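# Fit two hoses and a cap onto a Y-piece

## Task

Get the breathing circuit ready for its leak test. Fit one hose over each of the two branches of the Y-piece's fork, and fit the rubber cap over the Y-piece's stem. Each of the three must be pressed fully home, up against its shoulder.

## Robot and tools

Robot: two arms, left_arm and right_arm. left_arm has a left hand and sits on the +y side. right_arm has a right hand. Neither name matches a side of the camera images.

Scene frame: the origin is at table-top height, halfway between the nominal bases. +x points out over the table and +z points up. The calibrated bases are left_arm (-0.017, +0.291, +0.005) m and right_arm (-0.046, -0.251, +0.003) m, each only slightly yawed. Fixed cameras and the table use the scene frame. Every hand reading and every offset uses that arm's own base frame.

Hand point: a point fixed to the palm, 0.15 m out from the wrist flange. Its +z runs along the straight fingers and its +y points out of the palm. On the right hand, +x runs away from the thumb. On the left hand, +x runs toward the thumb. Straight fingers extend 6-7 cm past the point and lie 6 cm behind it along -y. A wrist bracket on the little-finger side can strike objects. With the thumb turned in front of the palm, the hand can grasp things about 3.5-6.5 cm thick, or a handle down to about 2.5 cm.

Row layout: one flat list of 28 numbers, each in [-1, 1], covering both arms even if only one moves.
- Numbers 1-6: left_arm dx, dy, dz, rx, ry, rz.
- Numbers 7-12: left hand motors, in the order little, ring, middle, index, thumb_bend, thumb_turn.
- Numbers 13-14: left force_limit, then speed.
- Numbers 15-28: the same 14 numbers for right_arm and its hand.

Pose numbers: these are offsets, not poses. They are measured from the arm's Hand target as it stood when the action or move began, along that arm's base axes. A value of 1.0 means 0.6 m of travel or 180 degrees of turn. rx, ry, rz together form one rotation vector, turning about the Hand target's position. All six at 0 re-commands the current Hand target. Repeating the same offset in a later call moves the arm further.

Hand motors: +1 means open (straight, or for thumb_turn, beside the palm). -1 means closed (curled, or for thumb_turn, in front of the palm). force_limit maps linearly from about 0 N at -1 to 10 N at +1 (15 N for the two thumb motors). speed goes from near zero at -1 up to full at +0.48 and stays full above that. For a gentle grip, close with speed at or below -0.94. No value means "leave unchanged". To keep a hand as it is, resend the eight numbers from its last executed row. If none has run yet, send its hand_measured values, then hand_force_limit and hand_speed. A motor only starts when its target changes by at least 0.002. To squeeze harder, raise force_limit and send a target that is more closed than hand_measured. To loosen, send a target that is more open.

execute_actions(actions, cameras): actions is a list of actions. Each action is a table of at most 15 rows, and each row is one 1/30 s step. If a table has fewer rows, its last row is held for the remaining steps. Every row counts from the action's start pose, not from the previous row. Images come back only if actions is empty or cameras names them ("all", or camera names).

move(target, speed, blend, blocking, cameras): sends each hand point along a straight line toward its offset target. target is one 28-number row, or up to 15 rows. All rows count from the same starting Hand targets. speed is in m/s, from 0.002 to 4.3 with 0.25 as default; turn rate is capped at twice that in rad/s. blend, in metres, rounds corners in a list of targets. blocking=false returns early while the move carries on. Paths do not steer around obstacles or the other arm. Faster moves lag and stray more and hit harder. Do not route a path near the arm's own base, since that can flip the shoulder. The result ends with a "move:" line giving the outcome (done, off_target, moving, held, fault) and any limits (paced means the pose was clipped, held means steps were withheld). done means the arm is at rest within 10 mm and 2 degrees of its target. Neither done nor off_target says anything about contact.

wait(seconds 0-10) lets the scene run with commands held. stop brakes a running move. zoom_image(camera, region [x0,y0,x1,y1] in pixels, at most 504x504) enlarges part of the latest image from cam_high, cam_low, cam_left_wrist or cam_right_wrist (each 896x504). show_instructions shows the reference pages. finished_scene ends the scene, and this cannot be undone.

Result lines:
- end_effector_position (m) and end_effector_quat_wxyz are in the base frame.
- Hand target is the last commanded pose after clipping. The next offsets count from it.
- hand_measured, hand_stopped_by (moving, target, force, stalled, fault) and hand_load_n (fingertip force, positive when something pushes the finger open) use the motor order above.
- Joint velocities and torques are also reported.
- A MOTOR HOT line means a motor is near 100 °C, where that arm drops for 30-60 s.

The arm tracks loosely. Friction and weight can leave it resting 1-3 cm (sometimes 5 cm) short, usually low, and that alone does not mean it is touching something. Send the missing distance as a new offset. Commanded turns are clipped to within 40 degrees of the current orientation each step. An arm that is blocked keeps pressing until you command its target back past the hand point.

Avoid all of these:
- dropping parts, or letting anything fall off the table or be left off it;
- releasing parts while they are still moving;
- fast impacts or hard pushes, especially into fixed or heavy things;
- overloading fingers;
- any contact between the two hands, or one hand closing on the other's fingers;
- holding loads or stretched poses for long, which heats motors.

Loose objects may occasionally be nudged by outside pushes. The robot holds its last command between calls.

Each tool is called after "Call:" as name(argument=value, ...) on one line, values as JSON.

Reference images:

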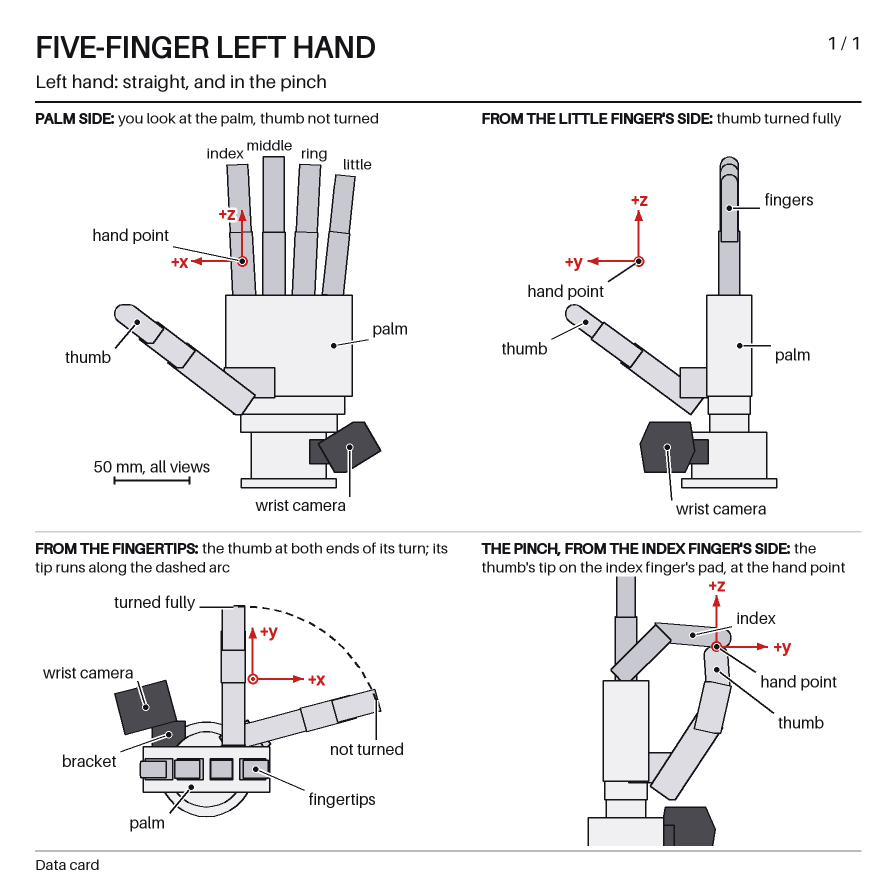

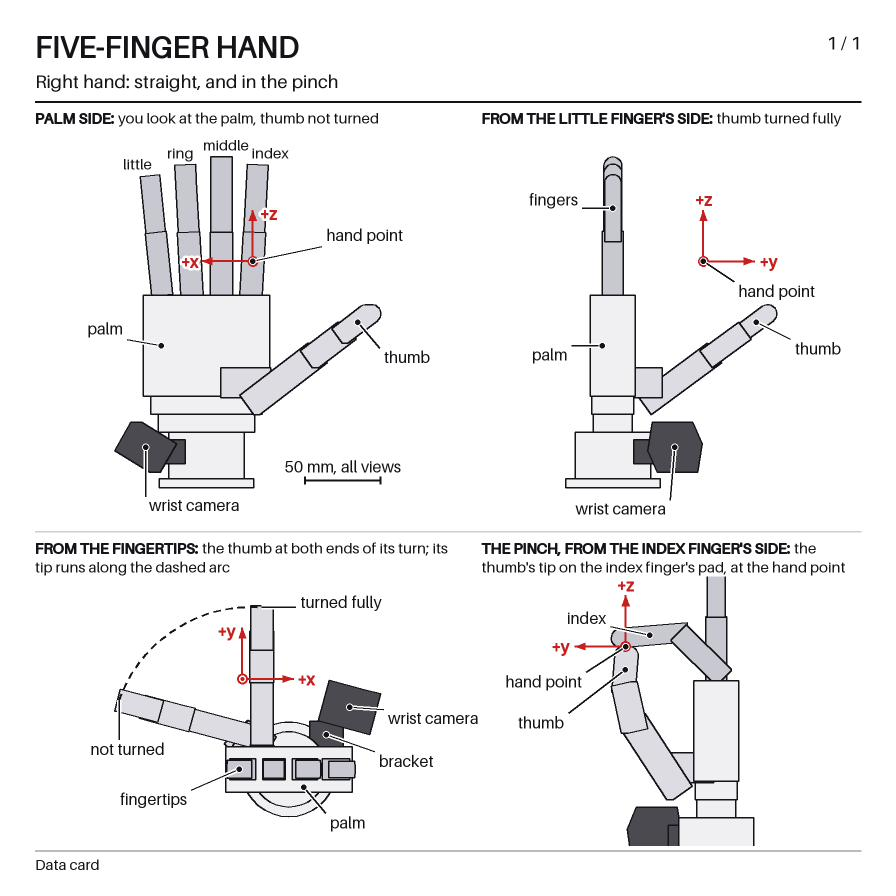

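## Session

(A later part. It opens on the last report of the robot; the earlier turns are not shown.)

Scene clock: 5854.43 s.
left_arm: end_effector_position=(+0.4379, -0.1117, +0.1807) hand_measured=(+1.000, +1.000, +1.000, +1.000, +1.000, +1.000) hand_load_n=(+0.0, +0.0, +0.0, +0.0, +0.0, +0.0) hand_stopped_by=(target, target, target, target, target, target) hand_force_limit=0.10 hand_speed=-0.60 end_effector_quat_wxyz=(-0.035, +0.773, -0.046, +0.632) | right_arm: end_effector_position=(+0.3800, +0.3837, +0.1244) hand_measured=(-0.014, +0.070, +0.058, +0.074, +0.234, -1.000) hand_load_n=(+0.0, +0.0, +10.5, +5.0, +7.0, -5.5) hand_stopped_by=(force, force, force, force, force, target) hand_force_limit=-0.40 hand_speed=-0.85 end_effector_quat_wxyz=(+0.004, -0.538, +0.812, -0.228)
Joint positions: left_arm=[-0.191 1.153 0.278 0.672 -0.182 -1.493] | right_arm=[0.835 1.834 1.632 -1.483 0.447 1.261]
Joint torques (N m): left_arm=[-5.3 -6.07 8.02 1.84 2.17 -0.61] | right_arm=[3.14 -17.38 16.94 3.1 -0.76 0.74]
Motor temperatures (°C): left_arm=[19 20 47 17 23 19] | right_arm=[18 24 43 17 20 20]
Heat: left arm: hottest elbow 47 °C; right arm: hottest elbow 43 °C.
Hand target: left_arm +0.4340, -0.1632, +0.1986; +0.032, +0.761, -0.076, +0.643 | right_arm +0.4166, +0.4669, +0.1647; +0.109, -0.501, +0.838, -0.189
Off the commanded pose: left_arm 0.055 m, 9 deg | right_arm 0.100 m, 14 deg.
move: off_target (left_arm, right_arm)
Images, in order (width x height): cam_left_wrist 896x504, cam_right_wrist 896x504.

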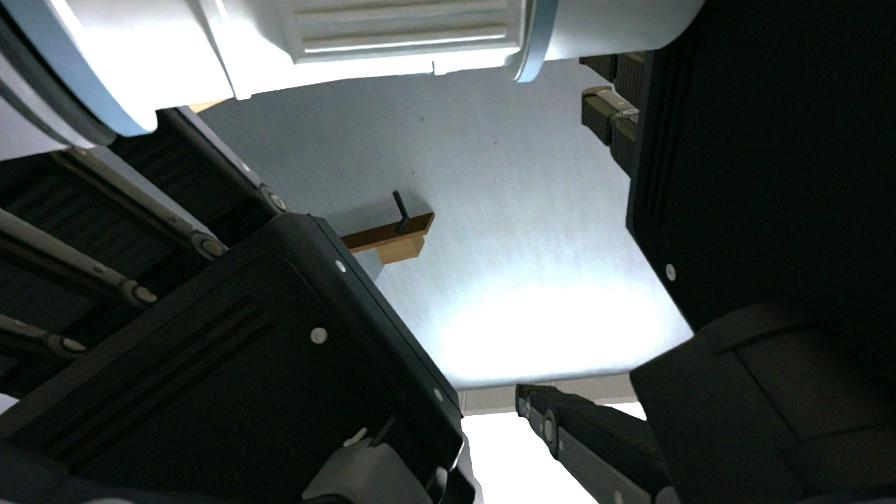

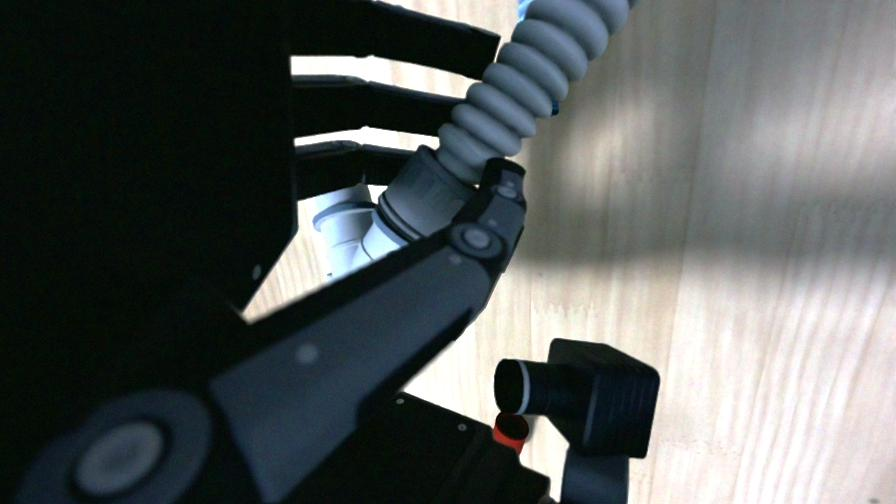

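Call:
zoom_image(camera="cam_left_wrist", region=[0, 0, 160, 150])

Call:
zoom_image(camera="cam_right_wrist", region=[350, 180, 460, 270])

Scaled by 3.150 from the camera's 896x504 image, which has a finer 1280x720 frame.

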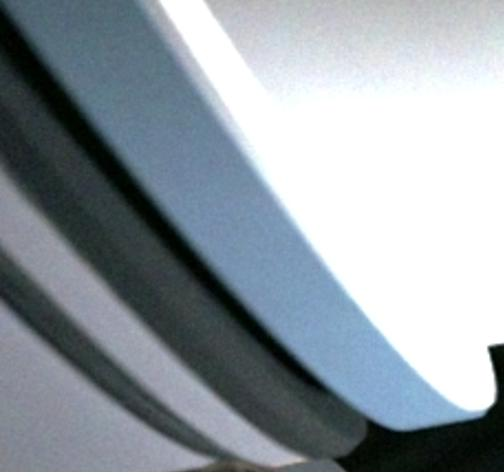

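Scaled by 4.582 from the camera's 896x504 image, which has a finer 1280x720 frame.

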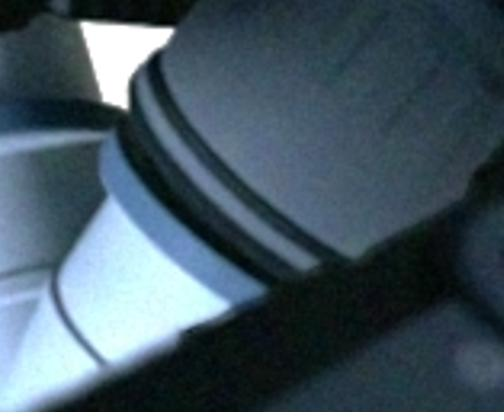

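Call:
move(target=[-0.0029, -0.0185, -0.001, 0, 0, 0, 1, 1, 1, 1, 1, 1, 0.1, -0.6, 0.01, 0.02, 0.03, 0, 0, 0, -0.5, -0.5, -0.5, -0.5, -0.3, -1, -0.4, -0.85], speed=0.03, cameras=["cam_left_wrist", "cam_right_wrist"])

Scene clock: 5875.80 s.
left_arm: end_effector_position=(+0.4382, -0.1112, +0.1848) hand_measured=(+1.000, +1.000, +1.000, +1.000, +1.000, +1.000) hand_load_n=(+0.0, +0.0, +0.0, +0.0, +0.0, -0.5) hand_stopped_by=(target, target, target, target, target, target) hand_force_limit=0.10 hand_speed=-0.60 end_effector_quat_wxyz=(-0.045, +0.770, -0.035, +0.636) | right_arm: end_effector_position=(+0.3803, +0.3833, +0.1377) hand_measured=(-0.014, +0.070, +0.058, +0.074, +0.234, -1.000) hand_load_n=(+0.0, +0.0, +10.0, +8.0, +7.0, -3.5) hand_stopped_by=(force, force, force, force, force, target) hand_force_limit=-0.40 hand_speed=-0.85 end_effector_quat_wxyz=(-0.015, -0.543, +0.807, -0.234)
Joint positions: left_arm=[-0.213 1.144 0.278 0.672 -0.234 -1.5] | right_arm=[0.835 1.858 1.699 -1.566 0.449 1.257]
Joint torques (N m): left_arm=[-7.12 -5.36 8.18 2.02 2.69 -0.61] | right_arm=[3.37 -17.73 18.14 3.4 -0.97 0.76]
Heat: left arm: hottest elbow 46 °C; right arm: hottest elbow 47 °C.
Hand target: left_arm +0.4323, -0.1742, +0.1979; +0.032, +0.761, -0.076, +0.643 | right_arm +0.4226, +0.4790, +0.1830; +0.109, -0.501, +0.838, -0.189
Off the commanded pose: left_arm 0.065 m, 10 deg | right_arm 0.114 m, 16 deg.
move: off_target (left_arm, right_arm)
Images, in order (width x height): cam_left_wrist 896x504, cam_right_wrist 896x504.

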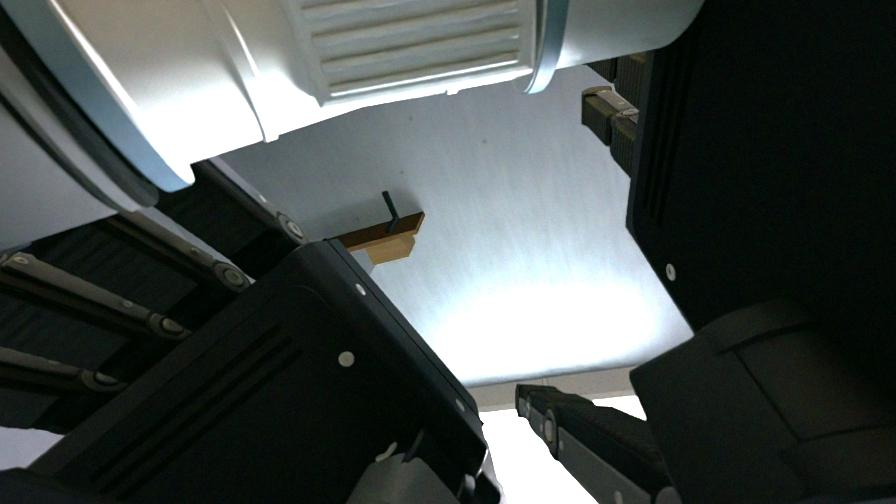

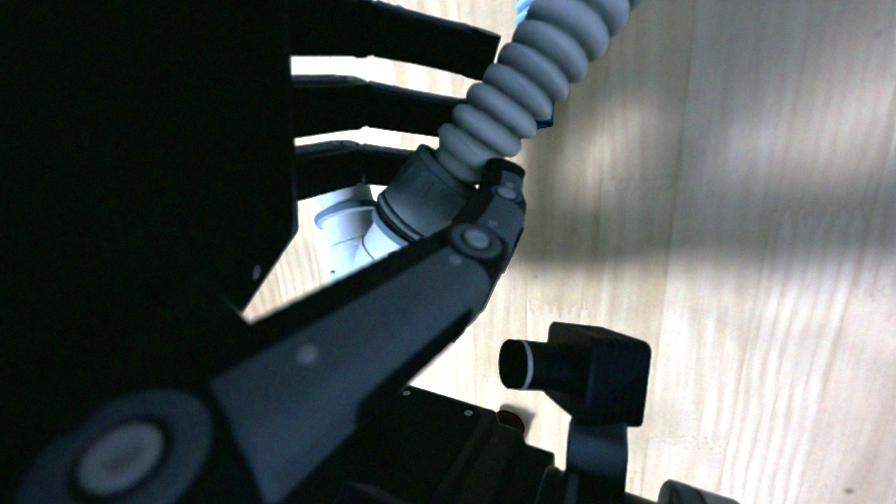

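Call:
zoom_image(camera="cam_left_wrist", region=[0, 0, 220, 220])

Call:
zoom_image(camera="cam_right_wrist", region=[350, 180, 460, 270])

Scaled by 2.291 from the camera's 896x504 image, which has a finer 1280x720 frame.

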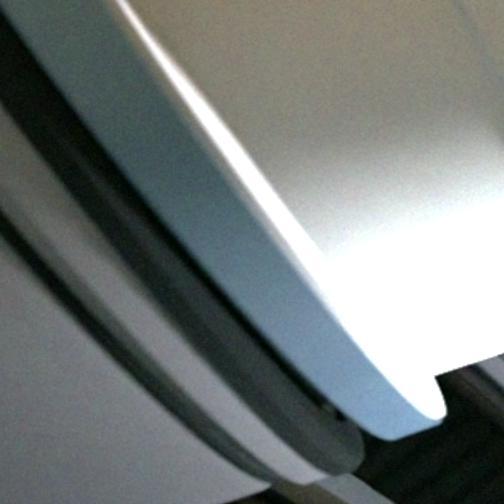

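Scaled by 4.582 from the camera's 896x504 image, which has a finer 1280x720 frame.

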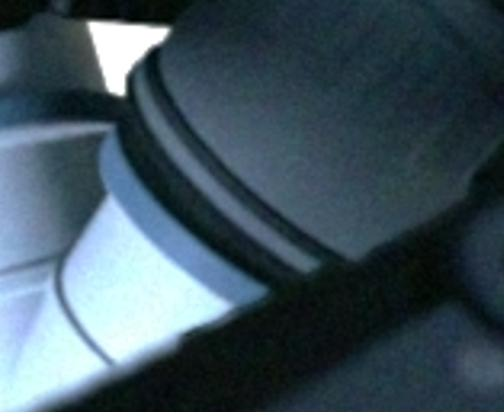

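Call:
move(target=[0.0037, 0.13, -0.013, 0, 0, 0, 1, 1, 1, 1, 1, 1, 0.1, -0.6, -0.0577, -0.1267, -0.038, -0.07, 0.055, 0.014, -0.5, -0.5, -0.5, -0.5, -0.3, -1, -0.4, -0.85], speed=0.04, cameras=["cam_left_wrist", "cam_right_wrist"])

Scene clock: 5890.73 s.
left_arm: end_effector_position=(+0.4325, -0.1001, +0.1867) hand_measured=(+1.000, +1.000, +1.000, +1.000, +1.000, +1.000) hand_load_n=(+0.0, +0.0, +0.0, +0.0, -0.5, +0.0) hand_stopped_by=(target, target, target, target, target, target) hand_force_limit=0.10 hand_speed=-0.60 end_effector_quat_wxyz=(+0.035, +0.766, -0.078, +0.637) | right_arm: end_effector_position=(+0.3807, +0.3876, +0.1548) hand_measured=(-0.014, +0.070, +0.058, +0.074, +0.234, -1.000) hand_load_n=(+0.0, +0.0, +8.0, +4.5, +8.5, -1.5) hand_stopped_by=(force, force, force, force, force, target) hand_force_limit=-0.40 hand_speed=-0.85 end_effector_quat_wxyz=(-0.026, -0.545, +0.805, -0.235)
Joint positions: left_arm=[-0.033 1.162 0.278 0.695 0.121 -1.5] | right_arm=[0.838 1.879 1.773 -1.643 0.446 1.26]
Joint torques (N m): left_arm=[2.67 -5.19 6.11 2.89 0.15 -0.14] | right_arm=[0.97 -17.38 11.03 -0.14 0.32 -0.03]
Motor temperatures (°C): left_arm=[19 20 46 17 29 19] | right_arm=[18 24 49 17 21 21]
Heat: left arm: hottest elbow 46 °C; right arm: hottest elbow 49 °C.
Hand target: left_arm +0.4345, -0.0963, +0.1902; +0.032, +0.761, -0.076, +0.643 | right_arm +0.3879, +0.4029, +0.1600; -0.015, -0.542, +0.807, -0.233
Off the commanded pose: left_arm 0.006 m, 1 deg | right_arm 0.018 m, 1 deg.
move: off_target (right_arm)
Images, in order (width x height): cam_left_wrist 896x504, cam_right_wrist 896x504.

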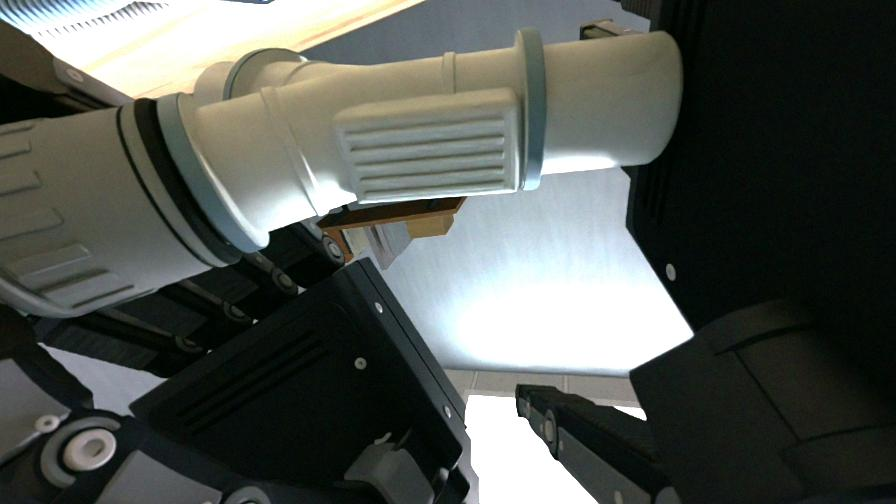

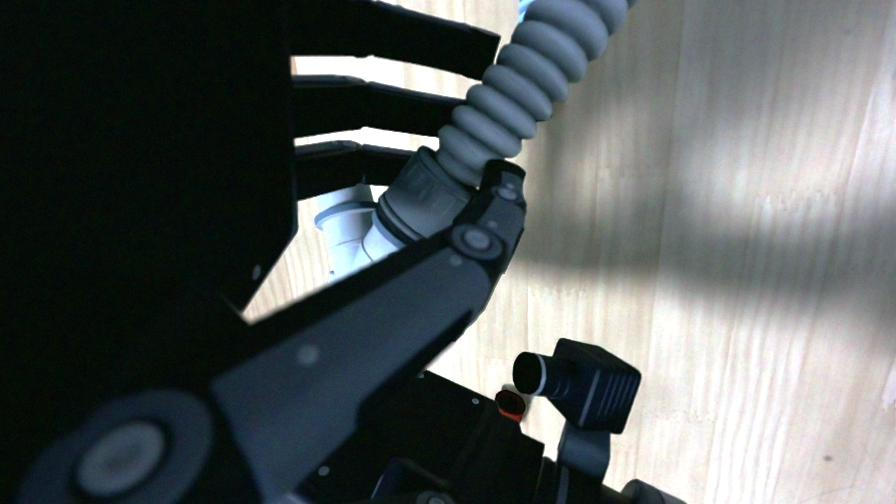

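Call:
zoom_image(camera="cam_left_wrist", region=[100, 70, 300, 290])

Scaled by 2.291 from the camera's 896x504 image, which has a finer 1280x720 frame.

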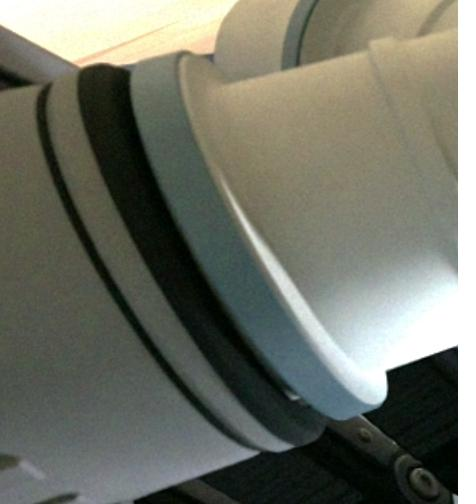

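Call:
move(target=[[-0.06, 0.2, 0.04, 0, 0, 0, 1, 1, 1, 1, 1, 1, 0.1, -0.6, 0, 0, 0, 0, 0, 0, -0.5, -0.5, -0.5, -0.5, -0.3, -1, -0.4, -0.85], [-0.166, 0.294, 0.033, 0.47, -0.032, -0.223, 1, 1, 1, 1, 1, 1, 0.1, -0.6, 0, 0, 0, 0, 0, 0, -0.5, -0.5, -0.5, -0.5, -0.3, -1, -0.4, -0.85]], speed=[0.1, 0.15], blend=0.02, cameras=["cam_left_wrist", "cam_right_wrist", "cam_low"])

Scene clock: 6035.97 s.
left_arm: end_effector_position=(+0.3190, +0.0711, +0.1772) hand_measured=(+1.000, +1.000, +1.000, +1.000, +1.000, +1.000) hand_load_n=(+0.0, +0.0, +0.0, +0.0, +0.0, +0.0) hand_stopped_by=(target, target, target, target, target, target) hand_force_limit=0.10 hand_speed=-0.60 end_effector_quat_wxyz=(+0.252, -0.513, +0.707, -0.416) | right_arm: end_effector_position=(+0.3807, +0.3876, +0.1548) hand_measured=(-0.014, +0.070, +0.058, +0.074, +0.234, -1.000) hand_load_n=(+0.0, +0.0, +8.0, +4.5, +9.0, -1.5) hand_stopped_by=(force, force, force, force, force, target) hand_force_limit=-0.40 hand_speed=-0.85 end_effector_quat_wxyz=(-0.026, -0.545, +0.805, -0.235)
Joint positions: left_arm=[0.644 0.905 0.682 -0.665 0.823 0.651] | right_arm=[0.838 1.879 1.773 -1.643 0.446 1.26]
Joint torques (N m): left_arm=[1.2 -5.83 13.05 0.77 0.49 -0.02] | right_arm=[0.56 -17.08 11.02 -0.23 0.32 -0.05]
Motor temperatures (°C): left_arm=[19 20 42 17 21 19] | right_arm=[18 25 43 17 20 20]
Heat: left arm: hottest elbow 42 °C; right arm: hottest elbow 43 °C.
Hand target: left_arm +0.3349, +0.0802, +0.2100; +0.282, -0.489, +0.715, -0.413 | right_arm +0.3880, +0.4029, +0.1601; -0.015, -0.542, +0.807, -0.233
Off the commanded pose: left_arm 0.038 m, 5 deg | right_arm 0.018 m, 1 deg.
move: off_target (left_arm, right_arm)
Images, in order (width x height): cam_low 896x504, cam_left_wrist 896x504, cam_right_wrist 896x504.

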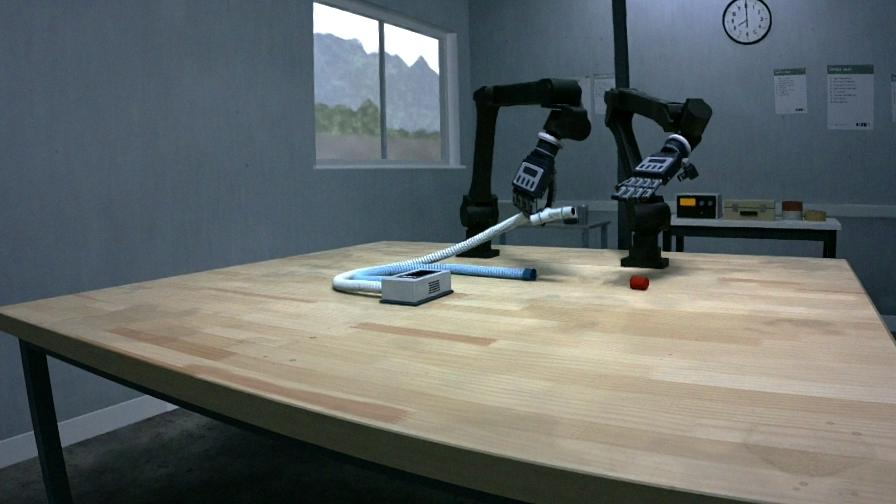

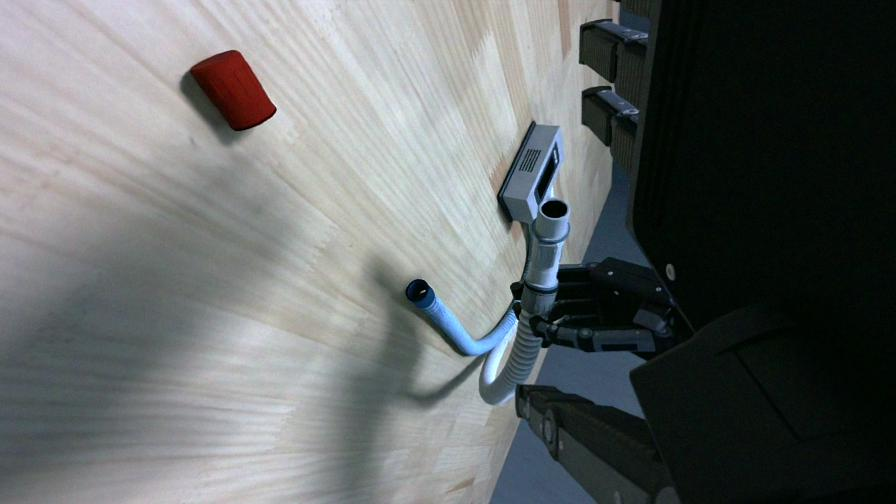

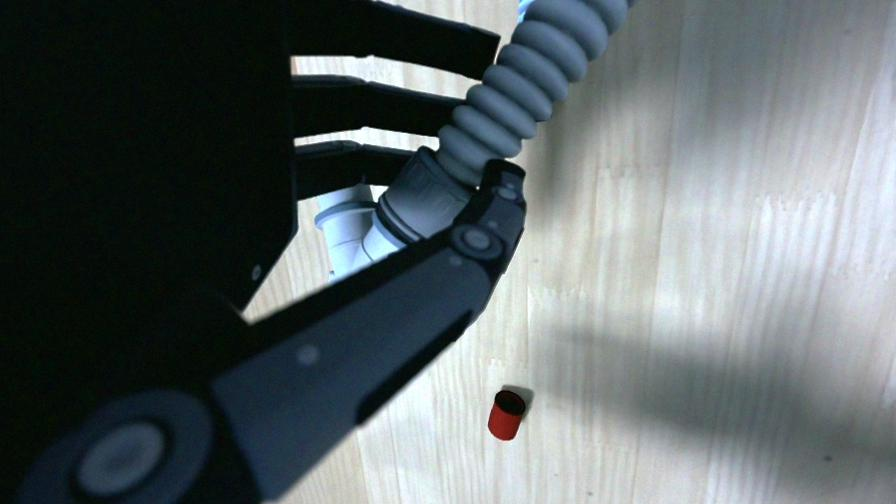

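Call:
zoom_image(camera="cam_left_wrist", region=[160, 30, 310, 150])

Call:
zoom_image(camera="cam_right_wrist", region=[440, 360, 590, 480])

Scaled by 3.360 from the camera's 896x504 image, which has a finer 1280x720 frame.

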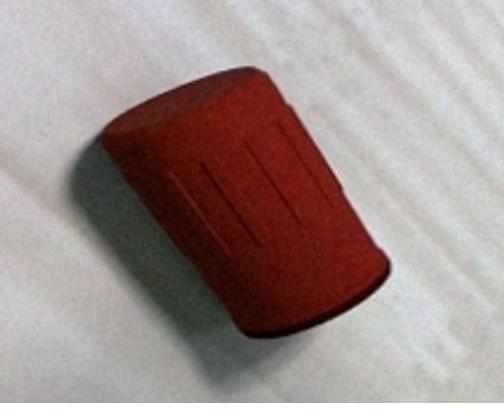

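Scaled by 3.360 from the camera's 896x504 image, which has a finer 1280x720 frame.

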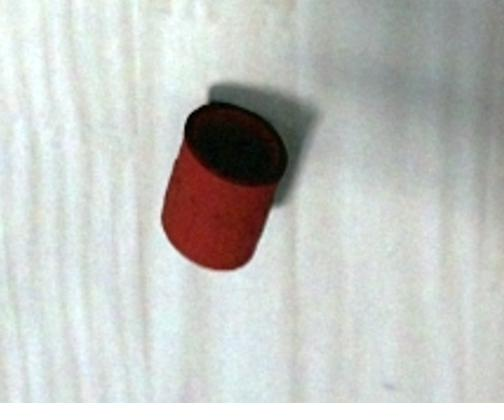

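Call:
move(target=[0.035, 0.023, -0.175, 0, 0, 0.0217, 1, 1, 1, 0.35, 0.4, -1, -0.2, -0.4, 0, 0, 0, 0, 0, 0, -0.5, -0.5, -0.5, -0.5, -0.3, -1, -0.4, -0.85], speed=0.15, cameras=["cam_left_wrist"])

Scene clock: 6073.53 s.
left_arm: end_effector_position=(+0.3548, +0.0981, +0.1088) hand_measured=(+1.000, +1.000, +1.000, +0.350, +0.400, -1.000) hand_load_n=(+0.0, +0.0, +0.0, +0.0, +0.0, +0.0) hand_stopped_by=(target, target, target, target, target, target) hand_force_limit=-0.20 hand_speed=-0.40 end_effector_quat_wxyz=(+0.299, -0.512, +0.699, -0.401) | right_arm: end_effector_position=(+0.3807, +0.3876, +0.1548) hand_measured=(-0.014, +0.070, +0.058, +0.074, +0.234, -1.000) hand_load_n=(+0.0, +0.0, +8.0, +4.5, +9.0, -1.5) hand_stopped_by=(force, force, force, force, force, target) hand_force_limit=-0.40 hand_speed=-0.85 end_effector_quat_wxyz=(-0.026, -0.545, +0.805, -0.235)
Joint positions: left_arm=[0.628 1.068 0.561 -0.259 0.764 0.595] | right_arm=[0.838 1.879 1.773 -1.643 0.446 1.26]
Joint torques (N m): left_arm=[1.32 -6.12 6.67 2.39 0.37 -0.25] | right_arm=[1.14 -17.49 10.8 -0.25 0.32 -0.06]
Motor temperatures (°C): left_arm=[19 20 51 17 20 19] | right_arm=[18 25 43 17 20 20]
Heat: left arm: hottest elbow 51 °C; right arm: hottest elbow 43 °C.
Hand target: left_arm +0.3558, +0.0940, +0.1049; +0.296, -0.513, +0.698, -0.404 | right_arm +0.3880, +0.4029, +0.1601; -0.015, -0.542, +0.807, -0.233
Off the commanded pose: left_arm 0.006 m, 0 deg | right_arm 0.018 m, 1 deg.
move: off_target (right_arm)
Images, in order (width x height): cam_left_wrist 896x504.

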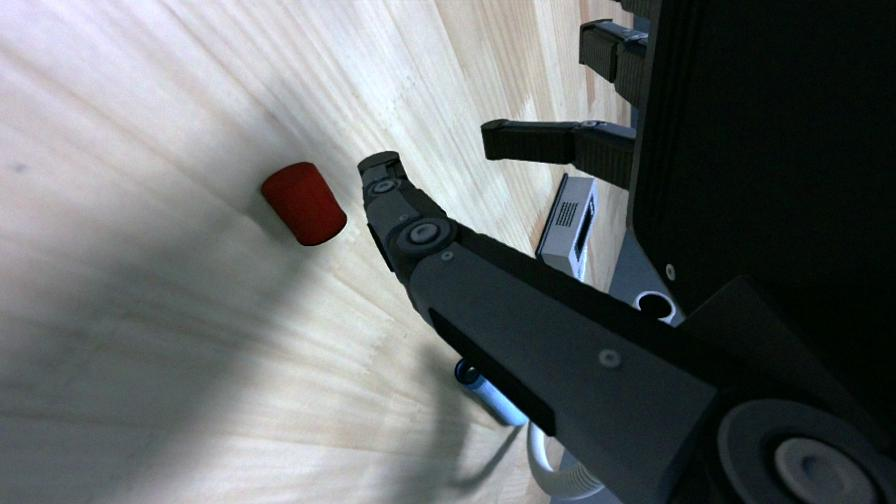

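Call:
move(target=[-0.0147, -0.0043, -0.098, 0, 0, 0, 1, 1, 1, 0.35, 0.4, -1, -0.2, -0.4, 0, 0, 0, 0, 0, 0, -0.5, -0.5, -0.5, -0.5, -0.3, -1, -0.4, -0.85], speed=0.08, cameras=["cam_left_wrist"])

Scene clock: 6094.17 s.
left_arm: end_effector_position=(+0.3476, +0.0924, +0.0491) hand_measured=(+1.000, +1.000, +1.000, +0.350, +0.400, -1.000) hand_load_n=(-0.5, +0.0, +0.0, +0.0, +0.0, +0.0) hand_stopped_by=(target, target, target, target, target, target) hand_force_limit=-0.20 hand_speed=-0.40 end_effector_quat_wxyz=(+0.295, -0.513, +0.699, -0.402) | right_arm: end_effector_position=(+0.3807, +0.3876, +0.1548) hand_measured=(-0.014, +0.070, +0.058, +0.074, +0.234, -1.000) hand_load_n=(-0.5, +0.0, +8.0, +4.5, +9.0, -1.5) hand_stopped_by=(force, force, force, force, force, target) hand_force_limit=-0.40 hand_speed=-0.85 end_effector_quat_wxyz=(-0.026, -0.545, +0.805, -0.235)
Joint positions: left_arm=[0.628 1.185 0.449 -0.037 0.767 0.595] | right_arm=[0.838 1.879 1.773 -1.643 0.446 1.26]
Joint torques (N m): left_arm=[2.08 -6.71 5.85 2.13 0.53 -0.11] | right_arm=[0.97 -17.14 10.85 -0.23 0.33 -0.06]
Motor temperatures (°C): left_arm=[19 20 46 17 20 19] | right_arm=[18 26 43 17 20 20]
Heat: left arm: hottest elbow 46 °C; right arm: hottest elbow 43 °C.
Hand target: left_arm +0.3469, +0.0913, +0.0460; +0.296, -0.513, +0.698, -0.404 | right_arm +0.3880, +0.4029, +0.1601; -0.015, -0.542, +0.807, -0.233
Off the commanded pose: left_arm 0.003 m, 0 deg | right_arm 0.018 m, 1 deg.
move: off_target (right_arm)
Images, in order (width x height): cam_left_wrist 896x504.

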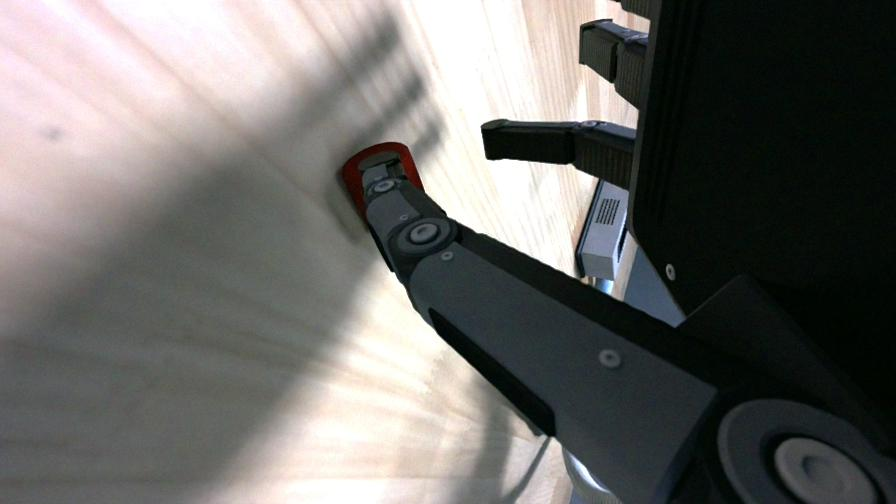

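Call:
move(target=[-0.003, -0.0035, -0.043, 0, 0, 0, 1, 1, 1, 0.35, 0.4, -1, -0.2, -0.4, 0, 0, 0, 0, 0, 0, -0.5, -0.5, -0.5, -0.5, -0.3, -1, -0.4, -0.85], speed=0.05, cameras=["cam_left_wrist", "cam_low"])

Scene clock: 6105.40 s.
left_arm: end_effector_position=(+0.3461, +0.0914, +0.0234) hand_measured=(+1.000, +1.000, +1.000, +0.350, +0.400, -1.000) hand_load_n=(+0.0, +0.0, +0.0, +0.0, +0.0, +0.0) hand_stopped_by=(target, target, target, target, target, target) hand_force_limit=-0.20 hand_speed=-0.40 end_effector_quat_wxyz=(+0.296, -0.513, +0.699, -0.402) | right_arm: end_effector_position=(+0.3807, +0.3876, +0.1548) hand_measured=(-0.014, +0.070, +0.058, +0.074, +0.234, -1.000) hand_load_n=(+0.0, +0.0, +8.0, +4.5, +8.5, -2.0) hand_stopped_by=(force, force, force, force, force, target) hand_force_limit=-0.40 hand_speed=-0.85 end_effector_quat_wxyz=(-0.026, -0.545, +0.805, -0.235)
Joint positions: left_arm=[0.628 1.262 0.41 0.08 0.767 0.595] | right_arm=[0.838 1.879 1.773 -1.643 0.446 1.26]
Joint torques (N m): left_arm=[2.2 -7.53 5.04 2.4 0.51 -0.18] | right_arm=[0.97 -17.03 10.88 -0.17 0.35 -0.05]
Heat: left arm: hottest elbow 45 °C; right arm: hottest elbow 43 °C.
Hand target: left_arm +0.3452, +0.0893, +0.0203; +0.296, -0.513, +0.698, -0.404 | right_arm +0.3880, +0.4029, +0.1601; -0.015, -0.542, +0.807, -0.233
Off the commanded pose: left_arm 0.004 m, 0 deg | right_arm 0.018 m, 1 deg.
move: off_target (right_arm)
Images, in order (width x height): cam_low 896x504, cam_left_wrist 896x504.

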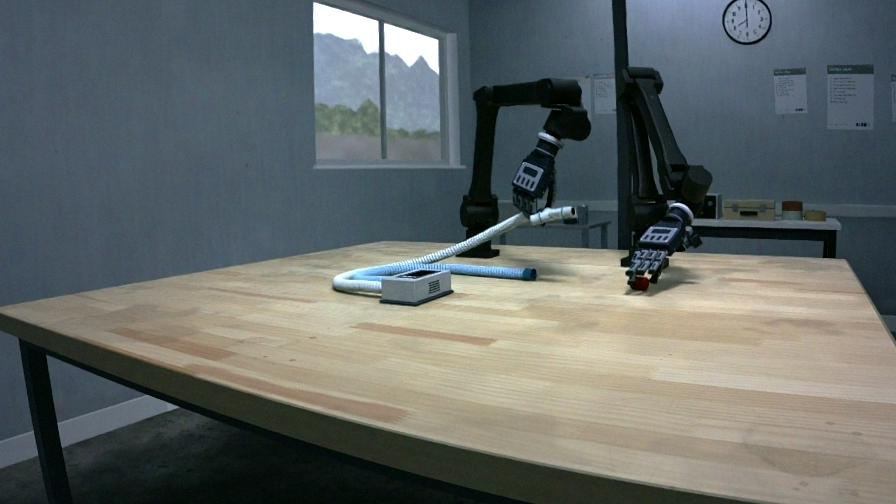

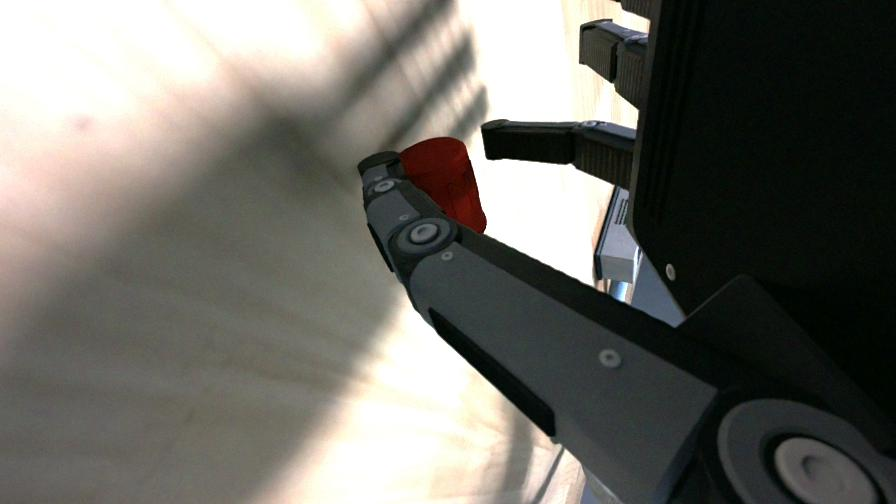

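Call:
move(target=[0.0, 0.0, -0.01, 0, 0, 0, 1, 1, 1, 0.35, 0.4, -1, -0.2, -0.4, 0, 0, 0, 0, 0, 0, -0.5, -0.5, -0.5, -0.5, -0.3, -1, -0.4, -0.85], speed=0.03)

Call:
move(target=[0.0, 0.0, 0, 0, 0, 0, 1, 1, 1, -0.5, -0.3, -1, -0.3, -0.8, 0, 0, 0, 0, 0, 0, -0.5, -0.5, -0.5, -0.5, -0.3, -1, -0.4, -0.85], speed=0.03, cameras=["cam_left_wrist", "cam_low"])

Scene clock: 6116.13 s.
left_arm: end_effector_position=(+0.3461, +0.0914, +0.0172) hand_measured=(+1.000, +1.000, +1.000, +0.350, +0.400, -1.000) hand_load_n=(+0.0, +0.0, +0.0, +0.0, +0.0, +0.0) hand_stopped_by=(target, target, target, target, target, target) hand_force_limit=-0.20 hand_speed=-0.40 end_effector_quat_wxyz=(+0.296, -0.513, +0.699, -0.402) | right_arm: end_effector_position=(+0.3807, +0.3876, +0.1548) hand_measured=(-0.014, +0.070, +0.058, +0.074, +0.234, -1.000) hand_load_n=(+0.0, +0.0, +8.0, +4.5, +8.5, -1.5) hand_stopped_by=(force, force, force, force, force, target) hand_force_limit=-0.40 hand_speed=-0.85 end_effector_quat_wxyz=(-0.026, -0.545, +0.805, -0.235)
Joint positions: left_arm=[0.628 1.284 0.404 0.109 0.767 0.595] | right_arm=[0.838 1.879 1.773 -1.643 0.446 1.26]
Joint torques (N m): left_arm=[1.73 -6.48 5.03 2.28 0.48 -0.17] | right_arm=[0.97 -17.14 10.84 -0.25 0.3 -0.01]
Heat: left arm: hottest elbow 43 °C; right arm: hottest elbow 43 °C.
Hand target: left_arm +0.3452, +0.0893, +0.0144; +0.296, -0.513, +0.698, -0.404 | right_arm +0.3880, +0.4029, +0.1601; -0.015, -0.542, +0.807, -0.233
Off the commanded pose: left_arm 0.004 m, 0 deg | right_arm 0.018 m, 1 deg.
move: off_target (right_arm)

Scene clock: 6116.93 s.
left_arm: end_effector_position=(+0.3461, +0.0914, +0.0171) hand_measured=(+1.000, +1.000, +1.000, +0.094, +0.252, -1.000) hand_load_n=(+0.0, -0.5, +0.0, +6.5, +5.5, -3.0) hand_stopped_by=(target, target, target, force, force, target) hand_force_limit=-0.30 hand_speed=-0.80 end_effector_quat_wxyz=(+0.296, -0.513, +0.699, -0.402) | right_arm: end_effector_position=(+0.3807, +0.3876, +0.1548) hand_measured=(-0.014, +0.070, +0.058, +0.074, +0.234, -1.000) hand_load_n=(+0.0, +0.0, +8.0, +4.5, +8.5, -1.5) hand_stopped_by=(force, force, force, force, force, target) hand_force_limit=-0.40 hand_speed=-0.85 end_effector_quat_wxyz=(-0.026, -0.545, +0.805, -0.235)
Joint positions: left_arm=[0.628 1.284 0.404 0.109 0.767 0.595] | right_arm=[0.838 1.879 1.773 -1.643 0.446 1.26]
Joint torques (N m): left_arm=[2.32 -6.77 5.01 2.44 0.53 -0.21] | right_arm=[0.91 -16.73 10.92 -0.2 0.36 -0.04]
Heat: left arm: hottest elbow 43 °C; right arm: hottest elbow 43 °C.
Hand target: left_arm +0.3452, +0.0893, +0.0143; +0.296, -0.513, +0.698, -0.404 | right_arm +0.3880, +0.4029, +0.1601; -0.015, -0.542, +0.807, -0.233
Off the commanded pose: left_arm 0.004 m, 0 deg | right_arm 0.018 m, 1 deg.
move: off_target (right_arm)
Images, in order (width x height): cam_low 896x504, cam_left_wrist 896x504.

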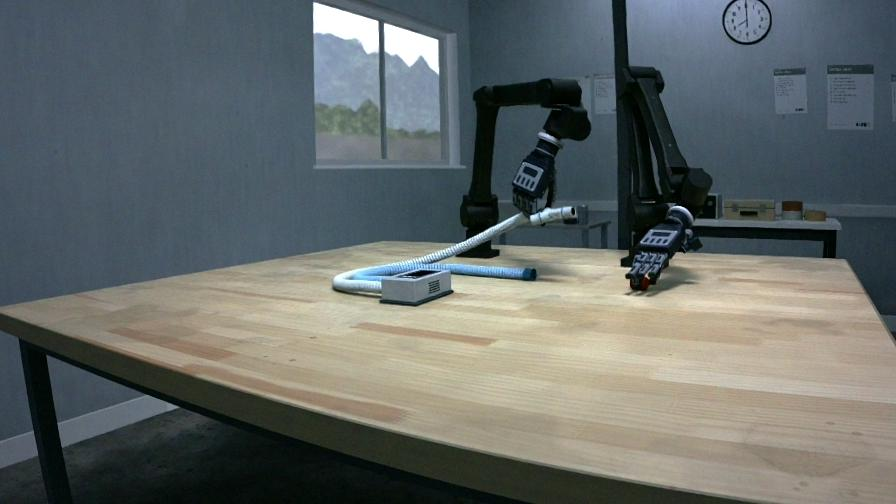

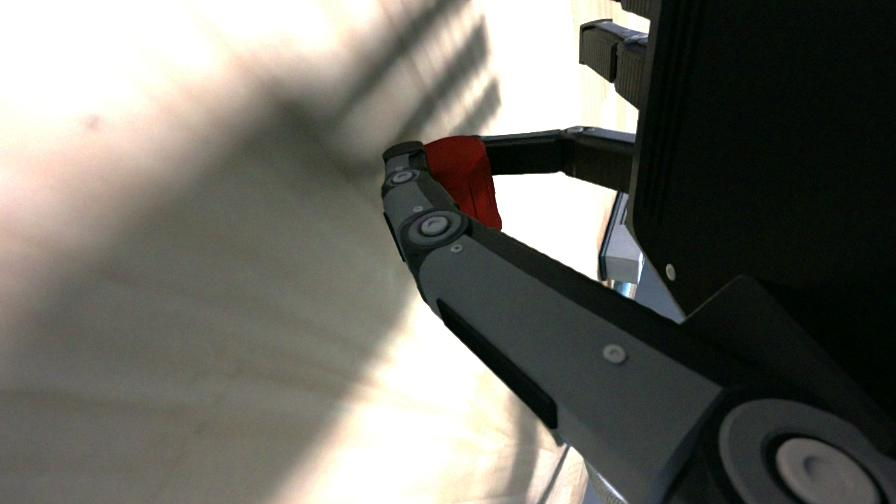

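Call:
move(target=[[0.0, 0.0, 0.08, 0, 0, 0, 1, 1, 1, -0.5, -0.3, -1, -0.3, -0.8, 0, 0, 0, 0, 0, 0, -0.5, -0.5, -0.5, -0.5, -0.3, -1, -0.4, -0.85], [-0.04, 0.02, 0.3, 0, 0, 0, 1, 1, 1, -0.5, -0.3, -1, -0.3, -0.8, 0, 0, 0, 0, 0, 0, -0.5, -0.5, -0.5, -0.5, -0.3, -1, -0.4, -0.85]], speed=0.1, blend=0.02, cameras=["cam_left_wrist", "cam_low", "cam_right_wrist"])

Scene clock: 6126.97 s.
left_arm: end_effector_position=(+0.3074, +0.0850, +0.1615) hand_measured=(+1.000, +1.000, +1.000, +0.094, +0.252, -1.000) hand_load_n=(+0.0, +0.0, +0.0, +6.0, +5.5, -3.0) hand_stopped_by=(target, target, target, force, force, target) hand_force_limit=-0.30 hand_speed=-0.80 end_effector_quat_wxyz=(+0.263, -0.531, +0.695, -0.407) | right_arm: end_effector_position=(+0.3807, +0.3876, +0.1548) hand_measured=(-0.014, +0.070, +0.058, +0.074, +0.234, -1.000) hand_load_n=(+0.0, +0.0, +8.0, +4.5, +8.5, -2.0) hand_stopped_by=(force, force, force, force, force, target) hand_force_limit=-0.40 hand_speed=-0.85 end_effector_quat_wxyz=(-0.026, -0.545, +0.805, -0.235)
Joint positions: left_arm=[0.705 0.894 0.637 -0.641 0.826 0.666] | right_arm=[0.838 1.879 1.773 -1.643 0.446 1.26]
Joint torques (N m): left_arm=[2.96 -5.54 12.89 1.1 0.67 -0.01] | right_arm=[0.56 -17.2 10.71 -0.31 0.35 -0.01]
Heat: left arm: hottest elbow 43 °C; right arm: hottest elbow 43 °C.
Hand target: left_arm +0.3212, +0.1013, +0.1943; +0.296, -0.513, +0.698, -0.404 | right_arm +0.3880, +0.4029, +0.1601; -0.015, -0.542, +0.807, -0.233
Off the commanded pose: left_arm 0.039 m, 4 deg | right_arm 0.018 m, 1 deg.
move: off_target (left_arm, right_arm)
Images, in order (width x height): cam_low 896x504, cam_left_wrist 896x504, cam_right_wrist 896x504.

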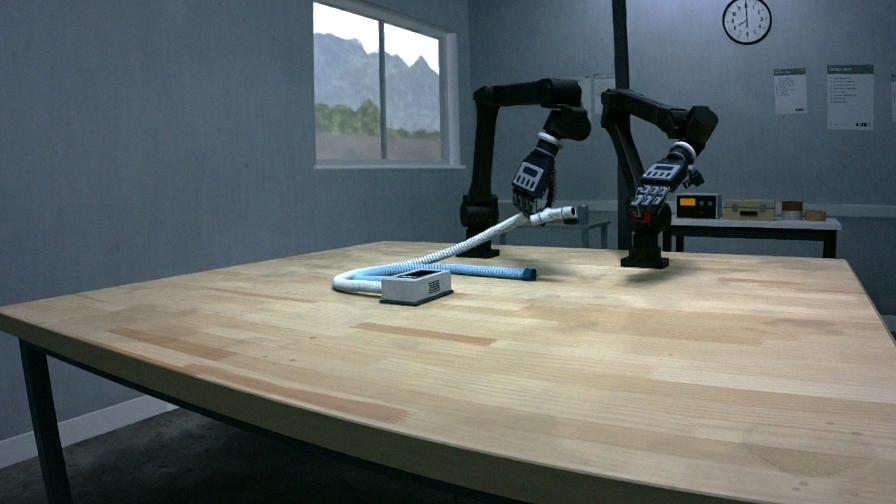

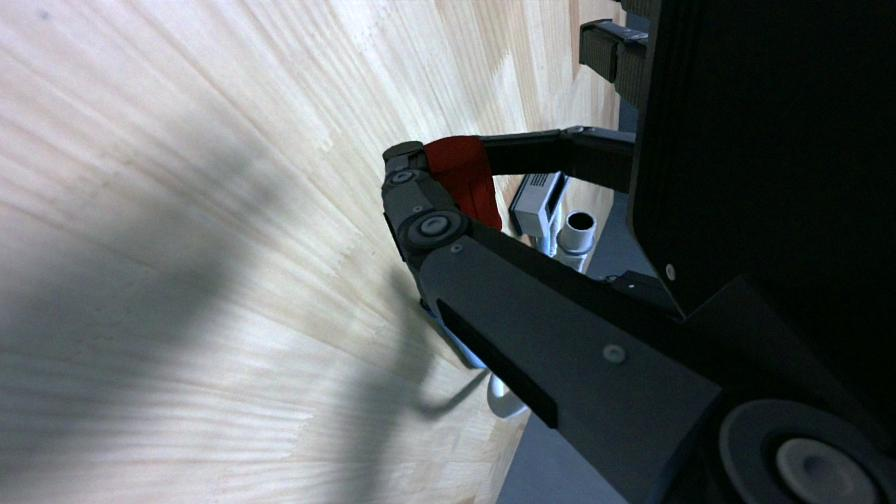

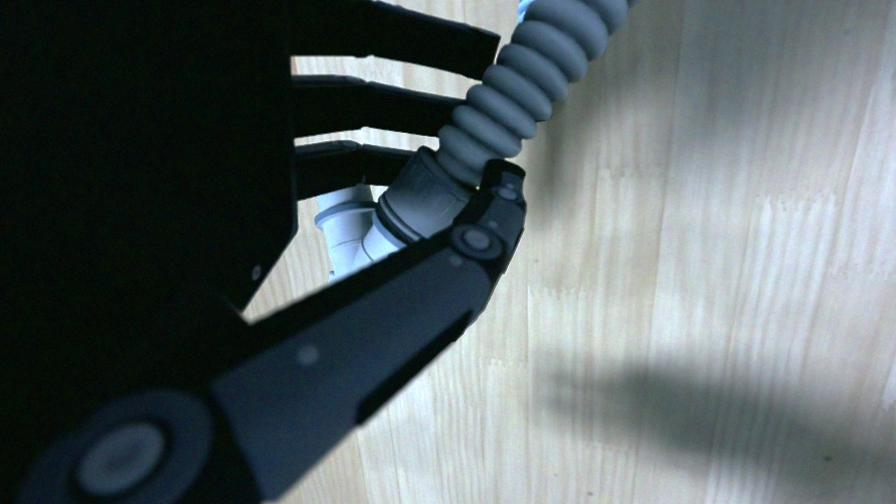

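Call:
move(target=[0.0, 0.0, 0, 0, 0, 0, 1, 1, -0.25, -0.5, -0.3, -1, -0.7, -0.8, 0, 0, 0, 0, 0, 0, -0.5, -0.5, -0.5, -0.5, -0.3, -1, -0.4, -0.85], speed=0.1, cameras=["cam_left_wrist"])

Scene clock: 6133.40 s.
left_arm: end_effector_position=(+0.3073, +0.0851, +0.1615) hand_measured=(+1.000, +1.000, -0.250, +0.094, +0.252, -1.000) hand_load_n=(+0.0, +0.0, +0.0, +6.5, +5.5, -3.0) hand_stopped_by=(target, target, target, force, force, target) hand_force_limit=-0.70 hand_speed=-0.80 end_effector_quat_wxyz=(+0.263, -0.531, +0.695, -0.407) | right_arm: end_effector_position=(+0.3807, +0.3876, +0.1548) hand_measured=(-0.014, +0.070, +0.058, +0.074, +0.234, -1.000) hand_load_n=(+0.0, +0.0, +8.0, +4.5, +8.5, -2.0) hand_stopped_by=(force, force, force, force, force, target) hand_force_limit=-0.40 hand_speed=-0.85 end_effector_quat_wxyz=(-0.026, -0.545, +0.805, -0.235)
Joint positions: left_arm=[0.706 0.894 0.637 -0.641 0.827 0.667] | right_arm=[0.838 1.879 1.773 -1.643 0.446 1.26]
Joint torques (N m): left_arm=[3.19 -6.18 13.15 0.99 0.63 0] | right_arm=[1.03 -16.91 10.92 -0.18 0.29 -0.05]
Heat: left arm: hottest elbow 45 °C; right arm: hottest elbow 43 °C.
Hand target: left_arm +0.3212, +0.1013, +0.1943; +0.296, -0.513, +0.698, -0.404 | right_arm +0.3880, +0.4029, +0.1601; -0.015, -0.542, +0.807, -0.233
Off the commanded pose: left_arm 0.039 m, 4 deg | right_arm 0.018 m, 1 deg.
move: off_target (left_arm, right_arm)
Images, in order (width x height): cam_left_wrist 896x504.

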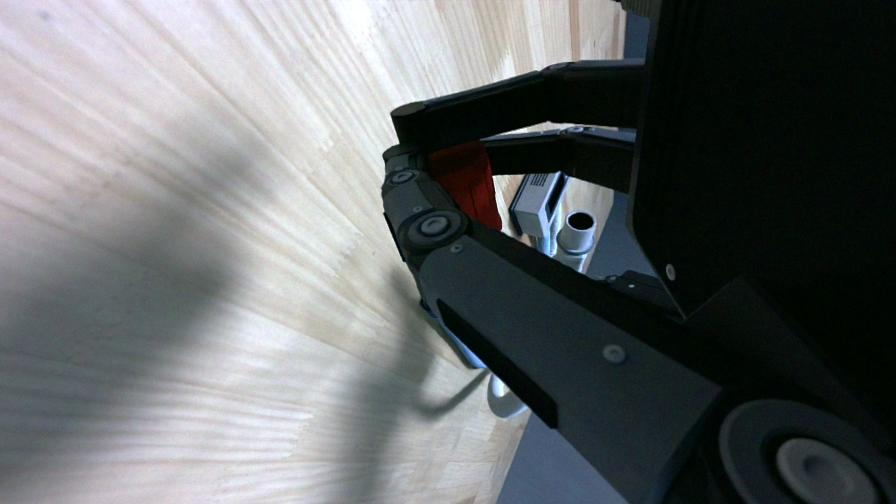

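Call:
zoom_image(camera="cam_left_wrist", region=[430, 130, 670, 330])

Scaled by 2.100 from the camera's 896x504 image, which has a finer 1280x720 frame.

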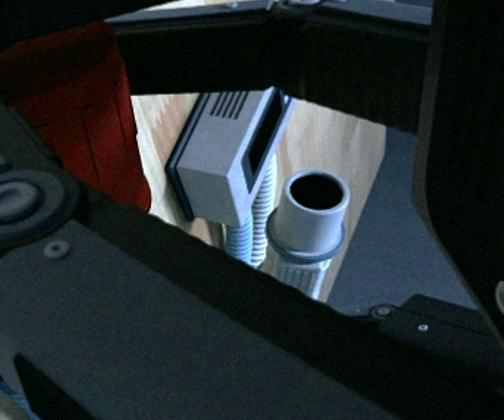

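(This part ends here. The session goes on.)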